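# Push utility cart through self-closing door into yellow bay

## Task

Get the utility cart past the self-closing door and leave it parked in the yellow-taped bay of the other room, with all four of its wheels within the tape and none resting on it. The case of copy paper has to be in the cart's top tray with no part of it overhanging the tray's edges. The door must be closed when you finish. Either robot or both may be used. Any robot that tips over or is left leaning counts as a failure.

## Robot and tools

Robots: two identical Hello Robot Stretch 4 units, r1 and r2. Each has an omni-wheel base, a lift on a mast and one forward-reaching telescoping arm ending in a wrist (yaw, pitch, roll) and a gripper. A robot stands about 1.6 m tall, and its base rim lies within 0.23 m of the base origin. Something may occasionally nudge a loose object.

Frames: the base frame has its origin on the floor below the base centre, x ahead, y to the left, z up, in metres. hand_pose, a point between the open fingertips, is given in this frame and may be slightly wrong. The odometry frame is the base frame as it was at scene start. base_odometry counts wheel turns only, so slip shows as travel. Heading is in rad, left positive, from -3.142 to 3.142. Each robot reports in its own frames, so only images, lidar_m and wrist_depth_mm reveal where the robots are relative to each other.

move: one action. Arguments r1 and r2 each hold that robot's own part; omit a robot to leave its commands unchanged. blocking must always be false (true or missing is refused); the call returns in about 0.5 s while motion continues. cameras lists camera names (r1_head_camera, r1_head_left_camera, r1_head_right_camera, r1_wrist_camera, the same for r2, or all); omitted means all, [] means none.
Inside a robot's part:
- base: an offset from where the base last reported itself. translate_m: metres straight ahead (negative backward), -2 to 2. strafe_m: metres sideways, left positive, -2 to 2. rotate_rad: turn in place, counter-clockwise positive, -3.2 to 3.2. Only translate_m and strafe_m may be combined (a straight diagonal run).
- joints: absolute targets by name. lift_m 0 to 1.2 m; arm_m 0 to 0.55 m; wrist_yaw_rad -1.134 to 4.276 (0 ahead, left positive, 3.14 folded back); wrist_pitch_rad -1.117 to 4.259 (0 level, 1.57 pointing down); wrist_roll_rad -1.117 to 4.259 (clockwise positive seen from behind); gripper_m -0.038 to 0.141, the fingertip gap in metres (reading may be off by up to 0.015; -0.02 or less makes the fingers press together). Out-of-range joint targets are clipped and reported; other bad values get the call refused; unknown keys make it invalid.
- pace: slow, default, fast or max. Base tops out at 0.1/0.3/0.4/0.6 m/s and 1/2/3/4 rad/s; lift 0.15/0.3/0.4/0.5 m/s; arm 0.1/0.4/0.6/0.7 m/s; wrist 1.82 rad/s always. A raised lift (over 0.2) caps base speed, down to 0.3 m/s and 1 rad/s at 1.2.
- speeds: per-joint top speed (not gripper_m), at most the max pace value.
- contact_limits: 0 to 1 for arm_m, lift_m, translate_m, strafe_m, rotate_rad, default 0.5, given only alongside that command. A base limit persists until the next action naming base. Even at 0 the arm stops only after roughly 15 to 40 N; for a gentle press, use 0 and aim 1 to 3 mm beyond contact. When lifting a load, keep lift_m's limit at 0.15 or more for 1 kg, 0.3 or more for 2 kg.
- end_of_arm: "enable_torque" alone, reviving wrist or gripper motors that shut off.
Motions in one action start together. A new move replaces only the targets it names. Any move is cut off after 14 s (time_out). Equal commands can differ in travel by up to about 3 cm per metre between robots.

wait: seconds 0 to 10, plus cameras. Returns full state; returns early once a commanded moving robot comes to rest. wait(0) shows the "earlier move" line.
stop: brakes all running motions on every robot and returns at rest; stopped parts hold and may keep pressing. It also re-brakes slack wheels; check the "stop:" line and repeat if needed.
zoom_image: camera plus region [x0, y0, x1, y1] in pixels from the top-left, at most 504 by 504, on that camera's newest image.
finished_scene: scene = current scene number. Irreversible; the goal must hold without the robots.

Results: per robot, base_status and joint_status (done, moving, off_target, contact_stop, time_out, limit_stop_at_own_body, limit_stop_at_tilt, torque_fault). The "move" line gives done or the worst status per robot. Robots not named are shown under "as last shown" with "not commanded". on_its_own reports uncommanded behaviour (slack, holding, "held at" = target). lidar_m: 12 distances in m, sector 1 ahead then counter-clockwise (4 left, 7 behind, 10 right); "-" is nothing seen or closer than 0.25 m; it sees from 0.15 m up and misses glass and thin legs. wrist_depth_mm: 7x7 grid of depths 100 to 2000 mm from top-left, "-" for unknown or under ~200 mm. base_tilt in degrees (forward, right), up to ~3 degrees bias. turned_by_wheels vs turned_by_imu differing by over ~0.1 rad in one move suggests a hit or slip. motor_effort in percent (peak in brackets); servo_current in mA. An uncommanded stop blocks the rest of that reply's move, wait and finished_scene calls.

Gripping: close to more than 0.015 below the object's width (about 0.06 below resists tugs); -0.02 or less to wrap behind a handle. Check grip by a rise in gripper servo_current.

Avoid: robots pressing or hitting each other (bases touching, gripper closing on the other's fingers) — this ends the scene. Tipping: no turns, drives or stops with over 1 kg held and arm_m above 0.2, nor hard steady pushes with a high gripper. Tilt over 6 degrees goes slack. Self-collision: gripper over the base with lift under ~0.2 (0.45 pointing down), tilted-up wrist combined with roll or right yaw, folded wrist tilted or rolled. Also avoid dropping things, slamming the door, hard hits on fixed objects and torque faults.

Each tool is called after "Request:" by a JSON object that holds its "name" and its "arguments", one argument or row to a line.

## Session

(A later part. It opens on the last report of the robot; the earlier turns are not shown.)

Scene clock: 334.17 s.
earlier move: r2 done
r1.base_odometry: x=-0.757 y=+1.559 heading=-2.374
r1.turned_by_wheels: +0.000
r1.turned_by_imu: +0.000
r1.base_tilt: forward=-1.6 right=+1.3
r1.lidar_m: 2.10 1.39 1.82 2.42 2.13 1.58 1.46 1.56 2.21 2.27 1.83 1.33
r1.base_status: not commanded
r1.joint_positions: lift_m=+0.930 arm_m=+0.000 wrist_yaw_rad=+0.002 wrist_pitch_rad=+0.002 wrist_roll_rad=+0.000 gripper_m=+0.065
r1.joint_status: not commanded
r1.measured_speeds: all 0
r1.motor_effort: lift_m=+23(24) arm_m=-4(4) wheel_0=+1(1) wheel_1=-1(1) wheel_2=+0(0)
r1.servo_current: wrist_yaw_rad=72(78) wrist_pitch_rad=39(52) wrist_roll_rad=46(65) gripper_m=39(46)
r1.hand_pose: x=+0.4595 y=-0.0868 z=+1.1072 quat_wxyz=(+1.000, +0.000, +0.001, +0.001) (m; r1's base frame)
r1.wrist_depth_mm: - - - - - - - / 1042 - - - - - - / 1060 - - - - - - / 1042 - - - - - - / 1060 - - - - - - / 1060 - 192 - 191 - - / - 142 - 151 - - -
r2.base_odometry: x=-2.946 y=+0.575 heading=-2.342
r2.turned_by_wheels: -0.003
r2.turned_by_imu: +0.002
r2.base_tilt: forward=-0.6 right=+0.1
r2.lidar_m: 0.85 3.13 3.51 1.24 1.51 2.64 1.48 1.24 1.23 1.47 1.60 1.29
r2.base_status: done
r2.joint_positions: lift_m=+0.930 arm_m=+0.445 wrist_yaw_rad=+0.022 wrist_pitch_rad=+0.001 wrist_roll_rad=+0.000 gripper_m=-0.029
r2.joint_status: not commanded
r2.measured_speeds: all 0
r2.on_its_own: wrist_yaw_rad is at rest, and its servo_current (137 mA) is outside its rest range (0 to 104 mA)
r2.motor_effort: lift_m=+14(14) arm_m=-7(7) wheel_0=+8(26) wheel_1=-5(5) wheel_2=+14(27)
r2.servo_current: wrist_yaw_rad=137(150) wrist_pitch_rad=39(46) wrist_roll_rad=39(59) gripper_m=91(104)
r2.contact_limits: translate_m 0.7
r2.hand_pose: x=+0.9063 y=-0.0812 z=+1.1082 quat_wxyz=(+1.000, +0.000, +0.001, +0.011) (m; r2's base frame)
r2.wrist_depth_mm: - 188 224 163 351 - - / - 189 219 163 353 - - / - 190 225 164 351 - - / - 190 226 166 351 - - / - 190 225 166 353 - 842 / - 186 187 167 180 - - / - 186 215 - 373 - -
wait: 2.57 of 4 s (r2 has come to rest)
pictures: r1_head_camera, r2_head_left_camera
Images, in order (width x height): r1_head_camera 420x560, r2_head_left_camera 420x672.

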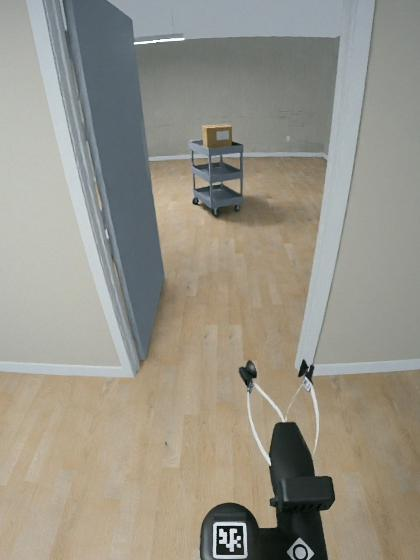

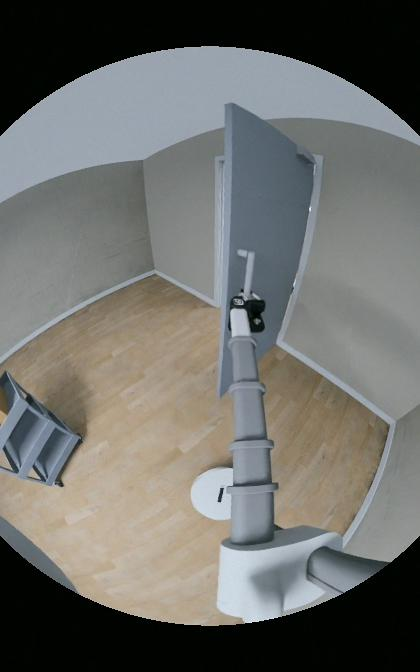

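Request:
{"name": "move", "arguments": {
  "blocking": false,
  "cameras": [],
  "r1": {"base":{"translate_m":2.0,"strafe_m":-0.05},"pace":"fast"}
}}

Request:
{"name": "wait", "arguments": {
  "seconds": 9,
  "cameras": ["r1_head_camera","r2_head_left_camera","r1_head_left_camera"]
}}

Scene clock: 361.13 s.
move: r1 moving
r1.base_odometry: x=-0.787 y=+1.532 heading=-2.374
r1.turned_by_wheels: +0.000
r1.turned_by_imu: +0.000
r1.base_tilt: forward=-1.6 right=+1.3
r1.lidar_m: 2.10 1.37 1.78 2.41 2.22 1.62 1.54 1.59 2.24 2.28 1.77 1.31
r1.base_status: translate_m moving; strafe_m moving
r1.joint_positions: lift_m=+0.930 arm_m=+0.000 wrist_yaw_rad=+0.002 wrist_pitch_rad=+0.002 wrist_roll_rad=+0.000 gripper_m=+0.065
r1.joint_status: not commanded
r1.measured_speeds: translate_m=+0.155 strafe_m=-0.004 rotate_rad=+0.003 lift_m=+0.000 arm_m=+0.000 wrist_yaw_rad=+0.000 wrist_pitch_rad=+0.000 wrist_roll_rad=+0.000
r1.motor_effort: lift_m=+23(24) arm_m=-4(4) wheel_0=+6(8) wheel_1=+5(7) wheel_2=-9(11)
r1.servo_current: wrist_yaw_rad=46(59) wrist_pitch_rad=46(52) wrist_roll_rad=33(59) gripper_m=46(46)
r1.hand_pose: x=+0.4595 y=-0.0868 z=+1.1072 quat_wxyz=(+1.000, +0.000, +0.001, +0.001) (m; r1's base frame)
r1.wrist_depth_mm: - - - - - - - / - - - - - - - / - - - - - - - / 1008 - - - - - - / 991 - - - - - - / 991 - 192 - 193 - - / 991 141 - 152 - - -
r2.base_odometry: x=-2.946 y=+0.575 heading=-2.342
r2.turned_by_wheels: +0.000
r2.turned_by_imu: +0.000
r2.base_tilt: forward=-0.6 right=+0.1
r2.lidar_m: 0.85 3.13 3.50 1.24 1.53 2.64 1.45 1.20 1.23 1.42 1.58 1.27
r2.base_status: not commanded
r2.joint_positions: lift_m=+0.930 arm_m=+0.445 wrist_yaw_rad=+0.022 wrist_pitch_rad=+0.001 wrist_roll_rad=+0.000 gripper_m=-0.029
r2.joint_status: not commanded
r2.measured_speeds: all 0
r2.motor_effort: lift_m=+14(14) arm_m=-7(7) wheel_0=+8(8) wheel_1=-5(5) wheel_2=+14(14)
r2.servo_current: wrist_yaw_rad=130(130) wrist_pitch_rad=33(46) wrist_roll_rad=46(59) gripper_m=91(98)
r2.contact_limits: translate_m 0.7
r2.hand_pose: x=+0.9063 y=-0.0812 z=+1.1082 quat_wxyz=(+1.000, +0.000, +0.001, +0.011) (m; r2's base frame)
r2.wrist_depth_mm: - 189 223 162 351 - - / - 190 219 163 351 - - / - 190 225 164 353 - - / - 191 226 166 355 - - / - 191 227 165 353 - 854 / - 186 186 166 180 - - / - 187 216 - 375 - -
pictures: none
No camera images: "cameras" was empty.

Scene clock: 367.37 s.
earlier move: r1 done
r1.base_odometry: x=-2.231 y=+0.205 heading=-2.373
r1.turned_by_wheels: +0.000
r1.turned_by_imu: +0.000
r1.base_tilt: forward=-1.6 right=+1.3
r1.lidar_m: 1.73 1.48 0.59 0.55 0.58 0.84 3.56 0.65 0.81 2.21 2.34 3.20
r1.base_status: done
r1.joint_positions: lift_m=+0.930 arm_m=+0.000 wrist_yaw_rad=+0.002 wrist_pitch_rad=+0.002 wrist_roll_rad=+0.000 gripper_m=+0.065
r1.joint_status: not commanded
r1.measured_speeds: all 0
r1.motor_effort: lift_m=+23(24) arm_m=-4(4) wheel_0=+3(9) wheel_1=+1(9) wheel_2=+2(11)
r1.servo_current: wrist_yaw_rad=33(78) wrist_pitch_rad=39(52) wrist_roll_rad=46(78) gripper_m=46(52)
r1.hand_pose: x=+0.4595 y=-0.0868 z=+1.1072 quat_wxyz=(+1.000, +0.000, +0.001, +0.001) (m; r1's base frame)
r1.wrist_depth_mm: - - - - - - - / - - - - - - - / - - - - - - - / - - - - - - - / - - - 1756 - - - / - - 191 - 192 - - / - - - 143 - - -
r2.base_odometry: x=-2.946 y=+0.575 heading=-2.342
r2.turned_by_wheels: +0.000
r2.turned_by_imu: +0.001
r2.base_tilt: forward=-0.6 right=+0.1
r2.lidar_m: 0.83 1.40 3.48 1.23 1.49 2.67 1.46 1.22 1.22 1.44 1.60 1.30
r2.base_status: not commanded
r2.joint_positions: lift_m=+0.930 arm_m=+0.445 wrist_yaw_rad=+0.022 wrist_pitch_rad=+0.001 wrist_roll_rad=+0.000 gripper_m=-0.029
r2.joint_status: not commanded
r2.measured_speeds: all 0
r2.on_its_own: wrist_yaw_rad is at rest, and its servo_current (137 mA) is outside its rest range (0 to 104 mA)
r2.motor_effort: lift_m=+14(14) arm_m=-7(7) wheel_0=+8(8) wheel_1=-5(6) wheel_2=+14(14)
r2.servo_current: wrist_yaw_rad=137(143) wrist_pitch_rad=39(52) wrist_roll_rad=39(59) gripper_m=98(111)
r2.contact_limits: translate_m 0.7
r2.hand_pose: x=+0.9063 y=-0.0812 z=+1.1082 quat_wxyz=(+1.000, +0.000, +0.001, +0.011) (m; r2's base frame)
r2.wrist_depth_mm: - 188 223 162 349 - - / - 189 219 163 351 - - / - 189 225 164 351 - - / - 190 225 166 351 - - / - 190 227 166 355 - 842 / - 187 186 167 181 - - / - 186 214 - 373 - -
wait: 6.23 of 9 s (r1 has come to rest)
pictures: r1_head_camera, r1_head_left_camera, r2_head_left_camera
Images, in order (width x height): r1_head_camera 420x560, r1_head_left_camera 420x672, r2_head_left_camera 420x672.

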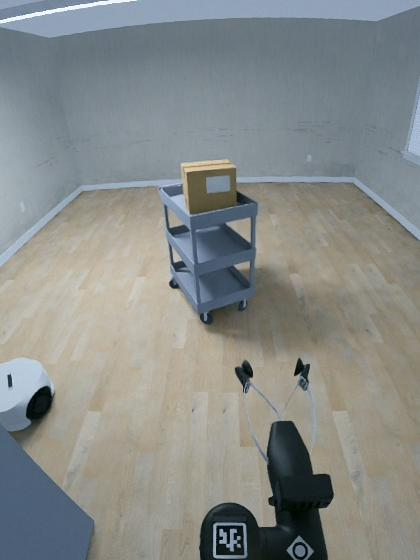

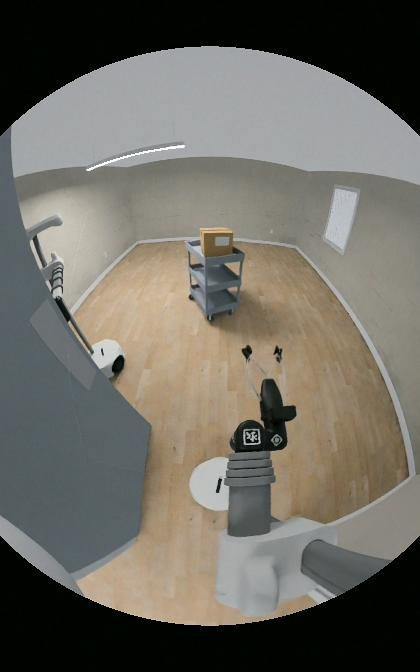

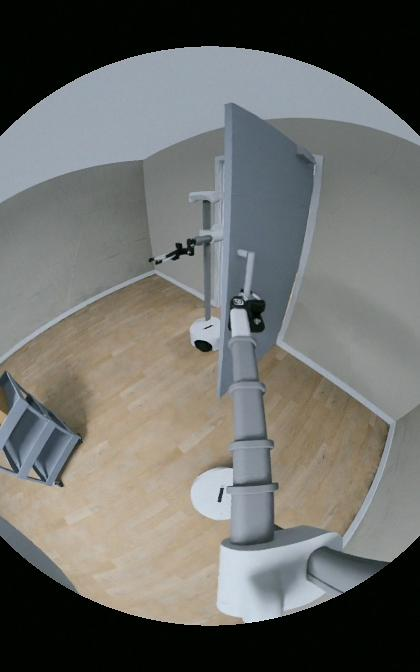

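Request:
{"name": "zoom_image", "arguments": {
  "camera": "r1_head_camera",
  "region": [140, 140, 280, 340]
}}

Scaled by 2.520 from the camera's 420x560 image, which has a finer 600x800 frame.

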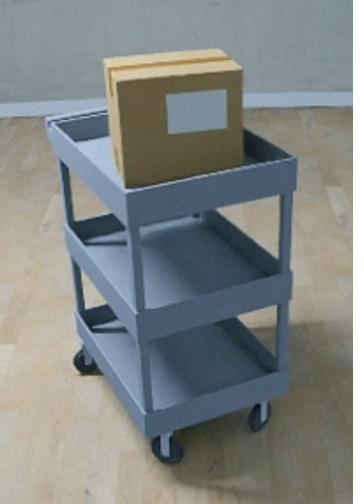

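Request:
{"name": "move", "arguments": {
  "blocking": false,
  "cameras": [],
  "r1": {"base":{"translate_m":1.1,"strafe_m":-0.08},"joints":{"lift_m":1.12,"wrist_pitch_rad":1.4,"wrist_roll_rad":1.1,"gripper_m":0.07}}
}}

Request:
{"name": "wait", "arguments": {
  "seconds": 9,
  "cameras": ["r1_head_camera","r1_wrist_camera"]
}}

Scene clock: 405.27 s.
move: r1 moving
r1.base_odometry: x=-2.255 y=+0.185 heading=-2.373
r1.turned_by_wheels: +0.000
r1.turned_by_imu: +0.000
r1.base_tilt: forward=-1.6 right=+1.3
r1.lidar_m: 1.71 1.47 0.59 0.55 0.59 0.78 3.61 0.71 0.87 2.27 2.35 3.19
r1.base_status: translate_m moving; strafe_m moving
r1.joint_positions: lift_m=+0.968 arm_m=+0.000 wrist_yaw_rad=+0.002 wrist_pitch_rad=+0.583 wrist_roll_rad=+0.582 gripper_m=+0.070
r1.joint_status: lift_m moving; wrist_pitch_rad moving; wrist_roll_rad moving; gripper_m moving
r1.measured_speeds: translate_m=+0.123 strafe_m=-0.008 rotate_rad=-0.006 lift_m=+0.146 arm_m=+0.000 wrist_yaw_rad=+0.000 wrist_pitch_rad=+1.818 wrist_roll_rad=+1.820
r1.motor_effort: lift_m=+25(27) arm_m=-4(4) wheel_0=+7(8) wheel_1=+6(6) wheel_2=-8(9)
r1.servo_current: wrist_yaw_rad=39(72) wrist_pitch_rad=52(85) wrist_roll_rad=78(130) gripper_m=39(65)
r1.hand_pose: x=+0.4119 y=-0.0869 z=+0.9870 quat_wxyz=(+0.918, +0.275, +0.276, -0.081) (m; r1's base frame)
r1.wrist_depth_mm: - - - - - - - / - - 1576 - - - 1808 / - - - - - 1808 1618 / - - - - 1808 1576 1366 / - - - 1756 1537 1366 1229 / - - 192 1537 190 1182 1098 / - 1661 1499 143 1182 1078 991
r2.base_odometry: x=-2.946 y=+0.575 heading=-2.342
r2.turned_by_wheels: +0.000
r2.turned_by_imu: +0.000
r2.base_tilt: forward=-0.7 right=+0.1
r2.lidar_m: 0.84 1.40 3.51 1.21 1.52 2.68 1.49 1.25 1.24 1.44 1.61 1.28
r2.base_status: not commanded
r2.joint_positions: lift_m=+0.930 arm_m=+0.445 wrist_yaw_rad=+0.022 wrist_pitch_rad=+0.001 wrist_roll_rad=+0.000 gripper_m=-0.029
r2.joint_status: not commanded
r2.measured_speeds: all 0
r2.motor_effort: lift_m=+14(14) arm_m=-7(7) wheel_0=+8(8) wheel_1=-5(6) wheel_2=+14(14)
r2.servo_current: wrist_yaw_rad=117(130) wrist_pitch_rad=39(46) wrist_roll_rad=46(59) gripper_m=91(98)
r2.contact_limits: translate_m 0.7
r2.hand_pose: x=+0.9063 y=-0.0812 z=+1.1082 quat_wxyz=(+1.000, +0.000, +0.001, +0.011) (m; r2's base frame)
r2.wrist_depth_mm: - 189 223 163 349 - - / - 190 219 163 353 - - / - 190 225 164 349 - - / - 190 225 166 351 - - / 798 190 226 166 353 - 842 / - 186 187 167 180 - - / - 186 216 - 373 - -
pictures: none
No camera images: "cameras" was empty.

Scene clock: 409.93 s.
earlier move: r1 done
r1.base_odometry: x=-3.077 y=-0.501 heading=-2.373
r1.turned_by_wheels: +0.000
r1.turned_by_imu: +0.000
r1.base_tilt: forward=-1.5 right=+1.3
r1.lidar_m: 0.70 0.67 2.63 1.06 0.92 0.97 1.66 1.72 2.25 2.18 2.25 3.11
r1.base_status: done
r1.joint_positions: lift_m=+1.120 arm_m=+0.000 wrist_yaw_rad=+0.002 wrist_pitch_rad=+1.398 wrist_roll_rad=+1.098 gripper_m=+0.070
r1.joint_status: all done
r1.measured_speeds: all 0
r1.motor_effort: lift_m=+24(27) arm_m=-4(4) wheel_0=+3(10) wheel_1=+3(7) wheel_2=+0(10)
r1.servo_current: wrist_yaw_rad=46(72) wrist_pitch_rad=39(85) wrist_roll_rad=46(130) gripper_m=39(65)
r1.hand_pose: x=+0.2206 y=-0.0873 z=+1.0137 quat_wxyz=(+0.653, +0.399, +0.549, -0.335) (m; r1's base frame)
r1.wrist_depth_mm: 1464 1366 1308 1308 1229 1182 1182 / 1366 1366 1336 1281 1205 1205 1182 / - 1118 1281 1255 1205 1182 1138 / - - 1281 1255 1205 1160 1118 / - 1182 1281 1229 991 1160 1118 / 1308 1308 192 1205 191 946 1118 / 1336 1281 1229 151 976 946 436
r2.base_odometry: x=-2.946 y=+0.575 heading=-2.342
r2.turned_by_wheels: +0.000
r2.turned_by_imu: +0.001
r2.base_tilt: forward=-0.6 right=+0.1
r2.lidar_m: 0.83 1.10 1.11 1.26 1.53 2.64 1.47 1.23 1.25 1.43 1.62 1.27
r2.base_status: not commanded
r2.joint_positions: lift_m=+0.930 arm_m=+0.445 wrist_yaw_rad=+0.022 wrist_pitch_rad=+0.001 wrist_roll_rad=+0.000 gripper_m=-0.029
r2.joint_status: not commanded
r2.measured_speeds: all 0
r2.on_its_own: wrist_yaw_rad is at rest, and its servo_current (124 mA) is outside its rest range (0 to 104 mA)
r2.motor_effort: lift_m=+14(14) arm_m=-7(7) wheel_0=+8(8) wheel_1=-5(6) wheel_2=+14(14)
r2.servo_current: wrist_yaw_rad=124(143) wrist_pitch_rad=46(46) wrist_roll_rad=39(59) gripper_m=98(104)
r2.contact_limits: translate_m 0.7
r2.hand_pose: x=+0.9063 y=-0.0812 z=+1.1082 quat_wxyz=(+1.000, +0.000, +0.001, +0.011) (m; r2's base frame)
r2.wrist_depth_mm: - 189 223 163 349 - - / - 189 219 163 351 - - / - 190 225 164 349 - - / - 190 226 166 353 - - / - 190 226 165 353 - 854 / - 187 186 166 180 - - / - 186 215 - 373 - -
wait: 4.67 of 9 s (r1 has come to rest)
pictures: r1_head_camera, r1_wrist_camera
Images, in order (width x height): r1_head_camera 420x560, r1_wrist_camera 616x392.

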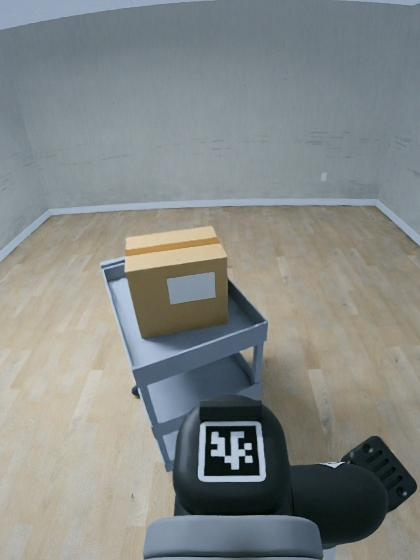

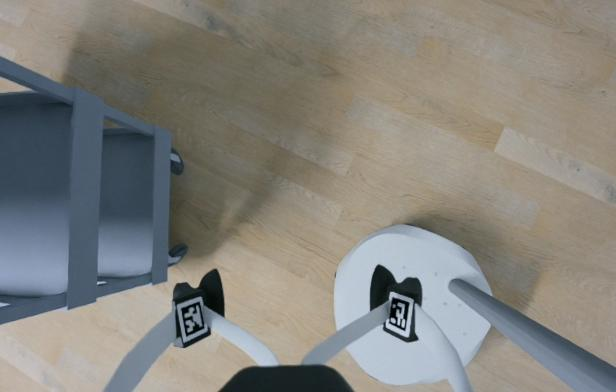

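Request:
{"name": "move", "arguments": {
  "blocking": false,
  "cameras": [],
  "r1": {"base":{"translate_m":0.215,"strafe_m":0.049},"joints":{"lift_m":1.02},"contact_limits":{"translate_m":0.3}}
}}

Request:
{"name": "wait", "arguments": {
  "seconds": 4,
  "cameras": ["r1_wrist_camera"]
}}

Scene clock: 426.20 s.
move: r1 moving
r1.base_odometry: x=-3.095 y=-0.529 heading=-2.373
r1.turned_by_wheels: +0.000
r1.turned_by_imu: +0.000
r1.base_tilt: forward=-1.6 right=+1.3
r1.lidar_m: 0.68 0.65 2.63 1.10 0.93 0.96 1.71 1.74 2.28 2.18 2.27 3.07
r1.base_status: translate_m moving; strafe_m moving
r1.joint_positions: lift_m=+1.082 arm_m=+0.000 wrist_yaw_rad=+0.002 wrist_pitch_rad=+1.398 wrist_roll_rad=+1.098 gripper_m=+0.070
r1.joint_status: lift_m moving
r1.measured_speeds: translate_m=+0.121 strafe_m=+0.029 rotate_rad=-0.003 lift_m=-0.146 arm_m=+0.000 wrist_yaw_rad=+0.000 wrist_pitch_rad=+0.000 wrist_roll_rad=+0.000
r1.motor_effort: lift_m=+11(23) arm_m=-4(4) wheel_0=+7(7) wheel_1=+8(9) wheel_2=-10(10)
r1.servo_current: wrist_yaw_rad=39(59) wrist_pitch_rad=39(46) wrist_roll_rad=52(65) gripper_m=39(46)
r1.contact_limits: translate_m 0.3
r1.hand_pose: x=+0.2206 y=-0.0873 z=+0.9766 quat_wxyz=(+0.653, +0.399, +0.549, -0.335) (m; r1's base frame)
r1.wrist_depth_mm: 1397 1366 1281 1281 1229 1160 1138 / 1336 1336 1281 1229 1182 1160 1118 / - 1281 1255 1205 1205 1138 1118 / - - 1205 1205 1182 1138 1098 / - - 1229 1205 946 1118 1078 / 715 1281 193 1205 191 917 1098 / 1281 1205 1205 151 931 946 439
r2.base_odometry: x=-2.946 y=+0.575 heading=-2.342
r2.turned_by_wheels: +0.000
r2.turned_by_imu: +0.001
r2.base_tilt: forward=-0.6 right=+0.1
r2.lidar_m: 0.86 1.14 1.08 1.26 1.54 2.65 1.48 1.25 1.22 1.43 1.58 1.27
r2.base_status: not commanded
r2.joint_positions: lift_m=+0.930 arm_m=+0.445 wrist_yaw_rad=+0.022 wrist_pitch_rad=+0.001 wrist_roll_rad=+0.000 gripper_m=-0.029
r2.joint_status: not commanded
r2.measured_speeds: all 0
r2.motor_effort: lift_m=+14(14) arm_m=-7(7) wheel_0=+7(8) wheel_1=-5(5) wheel_2=+14(14)
r2.servo_current: wrist_yaw_rad=124(137) wrist_pitch_rad=39(46) wrist_roll_rad=39(59) gripper_m=104(104)
r2.contact_limits: translate_m 0.7
r2.hand_pose: x=+0.9063 y=-0.0812 z=+1.1082 quat_wxyz=(+1.000, +0.000, +0.001, +0.011) (m; r2's base frame)
r2.wrist_depth_mm: - 189 223 163 351 - - / - 189 219 163 351 - - / - 190 225 164 353 - - / - 190 226 166 353 - - / - 191 227 165 353 - 842 / - 186 186 167 180 - - / - 186 215 - 375 - -
pictures: none
No camera images: "cameras" was empty.

Scene clock: 427.83 s.
earlier move: r1 done
r1.base_odometry: x=-3.197 y=-0.686 heading=-2.373
r1.turned_by_wheels: +0.000
r1.turned_by_imu: +0.000
r1.base_tilt: forward=-1.6 right=+1.3
r1.lidar_m: 0.48 0.46 2.60 1.05 1.04 1.04 1.90 1.95 2.33 2.20 2.32 0.63
r1.base_status: done
r1.joint_positions: lift_m=+1.020 arm_m=+0.000 wrist_yaw_rad=+0.002 wrist_pitch_rad=+1.398 wrist_roll_rad=+1.098 gripper_m=+0.070
r1.joint_status: all done
r1.measured_speeds: all 0
r1.motor_effort: lift_m=+12(23) arm_m=-3(4) wheel_0=+3(7) wheel_1=+1(9) wheel_2=+0(10)
r1.servo_current: wrist_yaw_rad=39(65) wrist_pitch_rad=46(52) wrist_roll_rad=46(72) gripper_m=46(52)
r1.contact_limits: translate_m 0.3
r1.hand_pose: x=+0.2206 y=-0.0873 z=+0.9146 quat_wxyz=(+0.653, +0.399, +0.549, -0.335) (m; r1's base frame)
r1.wrist_depth_mm: 452 1308 1229 1205 1138 1118 1078 / 504 1205 1205 1160 1138 1098 1060 / - - 1205 1160 1118 1078 1060 / - - 1138 1118 1098 1078 1042 / - - 1138 1138 891 1042 1042 / - - 192 1118 191 854 1025 / 1255 159 1138 151 878 854 455
r2.base_odometry: x=-2.946 y=+0.575 heading=-2.342
r2.turned_by_wheels: +0.000
r2.turned_by_imu: +0.000
r2.base_tilt: forward=-0.7 right=+0.0
r2.lidar_m: 0.82 3.19 1.08 1.23 1.53 2.62 1.49 1.22 1.23 1.43 1.60 1.31
r2.base_status: not commanded
r2.joint_positions: lift_m=+0.930 arm_m=+0.445 wrist_yaw_rad=+0.022 wrist_pitch_rad=+0.001 wrist_roll_rad=+0.000 gripper_m=-0.029
r2.joint_status: not commanded
r2.measured_speeds: all 0
r2.on_its_own: wrist_yaw_rad is at rest, and its servo_current (124 mA) is outside its rest range (0 to 104 mA)
r2.motor_effort: lift_m=+14(15) arm_m=-7(8) wheel_0=+8(8) wheel_1=-5(5) wheel_2=+14(14)
r2.servo_current: wrist_yaw_rad=124(137) wrist_pitch_rad=46(46) wrist_roll_rad=46(59) gripper_m=98(104)
r2.contact_limits: translate_m 0.7
r2.hand_pose: x=+0.9063 y=-0.0812 z=+1.1082 quat_wxyz=(+1.000, +0.000, +0.001, +0.011) (m; r2's base frame)
r2.wrist_depth_mm: - 189 223 162 351 - - / - 190 219 163 351 - - / - 190 224 164 353 - - / - 190 225 166 351 - - / - 190 226 166 353 - 854 / - 186 186 166 180 - - / - 186 216 - 373 - -
wait: 1.63 of 4 s (r1 has come to rest)
pictures: r1_wrist_camera
Images, in order (width x height): r1_wrist_camera 616x392.

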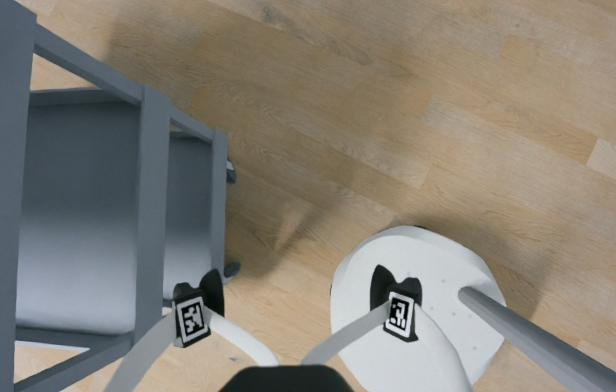

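Request:
{"name": "move", "arguments": {
  "blocking": false,
  "cameras": [],
  "r1": {"base":{"translate_m":0.03,"strafe_m":0.08},"joints":{"arm_m":0.13}}
}}

Request:
{"name": "wait", "arguments": {
  "seconds": 4,
  "cameras": ["r1_wrist_camera","r1_head_camera"]
}}

Scene clock: 439.77 s.
move: r1 moving
r1.base_odometry: x=-3.185 y=-0.715 heading=-2.373
r1.turned_by_wheels: +0.000
r1.turned_by_imu: +0.000
r1.base_tilt: forward=-1.6 right=+1.3
r1.lidar_m: 0.46 0.42 2.57 1.06 1.02 1.03 1.91 1.95 2.36 2.26 2.33 0.60
r1.base_status: translate_m moving; strafe_m moving
r1.joint_positions: lift_m=+1.020 arm_m=+0.051 wrist_yaw_rad=+0.002 wrist_pitch_rad=+1.399 wrist_roll_rad=+1.098 gripper_m=+0.070
r1.joint_status: arm_m moving
r1.measured_speeds: translate_m=+0.043 strafe_m=+0.116 rotate_rad=-0.002 lift_m=+0.000 arm_m=+0.195 wrist_yaw_rad=+0.000 wrist_pitch_rad=+0.000 wrist_roll_rad=+0.000
r1.motor_effort: lift_m=+12(13) arm_m=+4(6) wheel_0=-9(9) wheel_1=+8(11) wheel_2=-4(6)
r1.servo_current: wrist_yaw_rad=65(65) wrist_pitch_rad=39(46) wrist_roll_rad=39(65) gripper_m=46(46)
r1.hand_pose: x=+0.2713 y=-0.0873 z=+0.9146 quat_wxyz=(+0.653, +0.399, +0.549, -0.335) (m; r1's base frame)
r1.wrist_depth_mm: 379 1281 1160 1182 1138 1098 1078 / 382 1255 1205 1160 1118 1098 1078 / 382 - 1205 1160 1118 1078 1060 / 362 - 1098 1118 1118 1078 1042 / 362 - 1060 1138 904 1042 1025 / 366 - 192 1138 191 854 1025 / 364 145 1138 151 878 854 1025
r2.base_odometry: x=-2.946 y=+0.575 heading=-2.342
r2.turned_by_wheels: +0.000
r2.turned_by_imu: +0.000
r2.base_tilt: forward=-0.7 right=+0.1
r2.lidar_m: 0.84 3.16 1.06 1.23 1.51 2.64 1.50 1.22 1.24 1.42 1.60 1.26
r2.base_status: not commanded
r2.joint_positions: lift_m=+0.930 arm_m=+0.445 wrist_yaw_rad=+0.022 wrist_pitch_rad=+0.001 wrist_roll_rad=+0.000 gripper_m=-0.029
r2.joint_status: not commanded
r2.measured_speeds: all 0
r2.motor_effort: lift_m=+14(14) arm_m=-7(7) wheel_0=+8(8) wheel_1=-5(5) wheel_2=+13(14)
r2.servo_current: wrist_yaw_rad=130(130) wrist_pitch_rad=46(46) wrist_roll_rad=39(52) gripper_m=98(104)
r2.contact_limits: translate_m 0.7
r2.hand_pose: x=+0.9063 y=-0.0812 z=+1.1082 quat_wxyz=(+1.000, +0.000, +0.001, +0.011) (m; r2's base frame)
r2.wrist_depth_mm: - 189 224 162 349 - - / - 190 219 164 349 - - / - 190 225 163 351 - - / - 191 224 166 353 - - / - 191 227 165 355 - 842 / - 186 186 167 181 - - / - 186 215 - 370 - -
pictures: none
No camera images: "cameras" was empty.

Scene clock: 440.73 s.
earlier move: r1 done
r1.base_odometry: x=-3.163 y=-0.764 heading=-2.373
r1.turned_by_wheels: +0.000
r1.turned_by_imu: +0.000
r1.base_tilt: forward=-1.6 right=+1.3
r1.lidar_m: 0.42 0.41 2.53 1.00 1.01 1.02 1.93 2.00 2.42 2.31 2.41 0.56
r1.base_status: done
r1.joint_positions: lift_m=+1.020 arm_m=+0.130 wrist_yaw_rad=+0.002 wrist_pitch_rad=+1.399 wrist_roll_rad=+1.098 gripper_m=+0.070
r1.joint_status: all done
r1.measured_speeds: all 0
r1.motor_effort: lift_m=+12(13) arm_m=+5(6) wheel_0=-1(9) wheel_1=+1(11) wheel_2=+0(6)
r1.servo_current: wrist_yaw_rad=33(65) wrist_pitch_rad=39(46) wrist_roll_rad=26(65) gripper_m=46(46)
r1.hand_pose: x=+0.3504 y=-0.0873 z=+0.9146 quat_wxyz=(+0.653, +0.399, +0.549, -0.335) (m; r1's base frame)
r1.wrist_depth_mm: 397 357 1229 1182 1138 1118 1060 / 387 357 621 1182 1138 1078 1060 / 382 359 - 1182 1118 1098 1060 / 379 343 - 1118 1118 1060 1060 / 379 338 - 1118 1098 1060 1025 / 373 322 191 1098 191 854 1025 / 370 287 512 151 878 854 732
r2.base_odometry: x=-2.946 y=+0.575 heading=-2.342
r2.turned_by_wheels: +0.000
r2.turned_by_imu: +0.000
r2.base_tilt: forward=-0.6 right=+0.1
r2.lidar_m: 0.84 3.19 1.01 1.26 1.53 2.67 1.47 1.22 1.23 1.44 1.59 1.27
r2.base_status: not commanded
r2.joint_positions: lift_m=+0.930 arm_m=+0.445 wrist_yaw_rad=+0.022 wrist_pitch_rad=+0.001 wrist_roll_rad=+0.000 gripper_m=-0.029
r2.joint_status: not commanded
r2.measured_speeds: all 0
r2.on_its_own: wrist_yaw_rad is at rest, and its servo_current (124 mA) is outside its rest range (0 to 104 mA)
r2.motor_effort: lift_m=+14(14) arm_m=-7(7) wheel_0=+8(8) wheel_1=-5(5) wheel_2=+14(14)
r2.servo_current: wrist_yaw_rad=124(137) wrist_pitch_rad=46(46) wrist_roll_rad=39(59) gripper_m=98(104)
r2.contact_limits: translate_m 0.7
r2.hand_pose: x=+0.9063 y=-0.0812 z=+1.1082 quat_wxyz=(+1.000, +0.000, +0.001, +0.011) (m; r2's base frame)
r2.wrist_depth_mm: - 189 223 162 349 - - / - 190 220 163 351 - - / - 190 224 164 349 - - / - 190 225 166 351 - - / - 191 226 166 355 - 854 / - 187 186 167 180 - - / - 187 215 - 373 - -
wait: 0.97 of 4 s (r1 has come to rest)
pictures: r1_head_camera, r1_wrist_camera
Images, in order (width x height): r1_head_camera 420x560, r1_wrist_camera 616x392.

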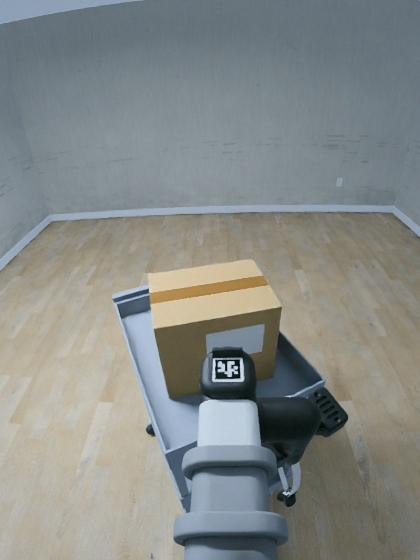

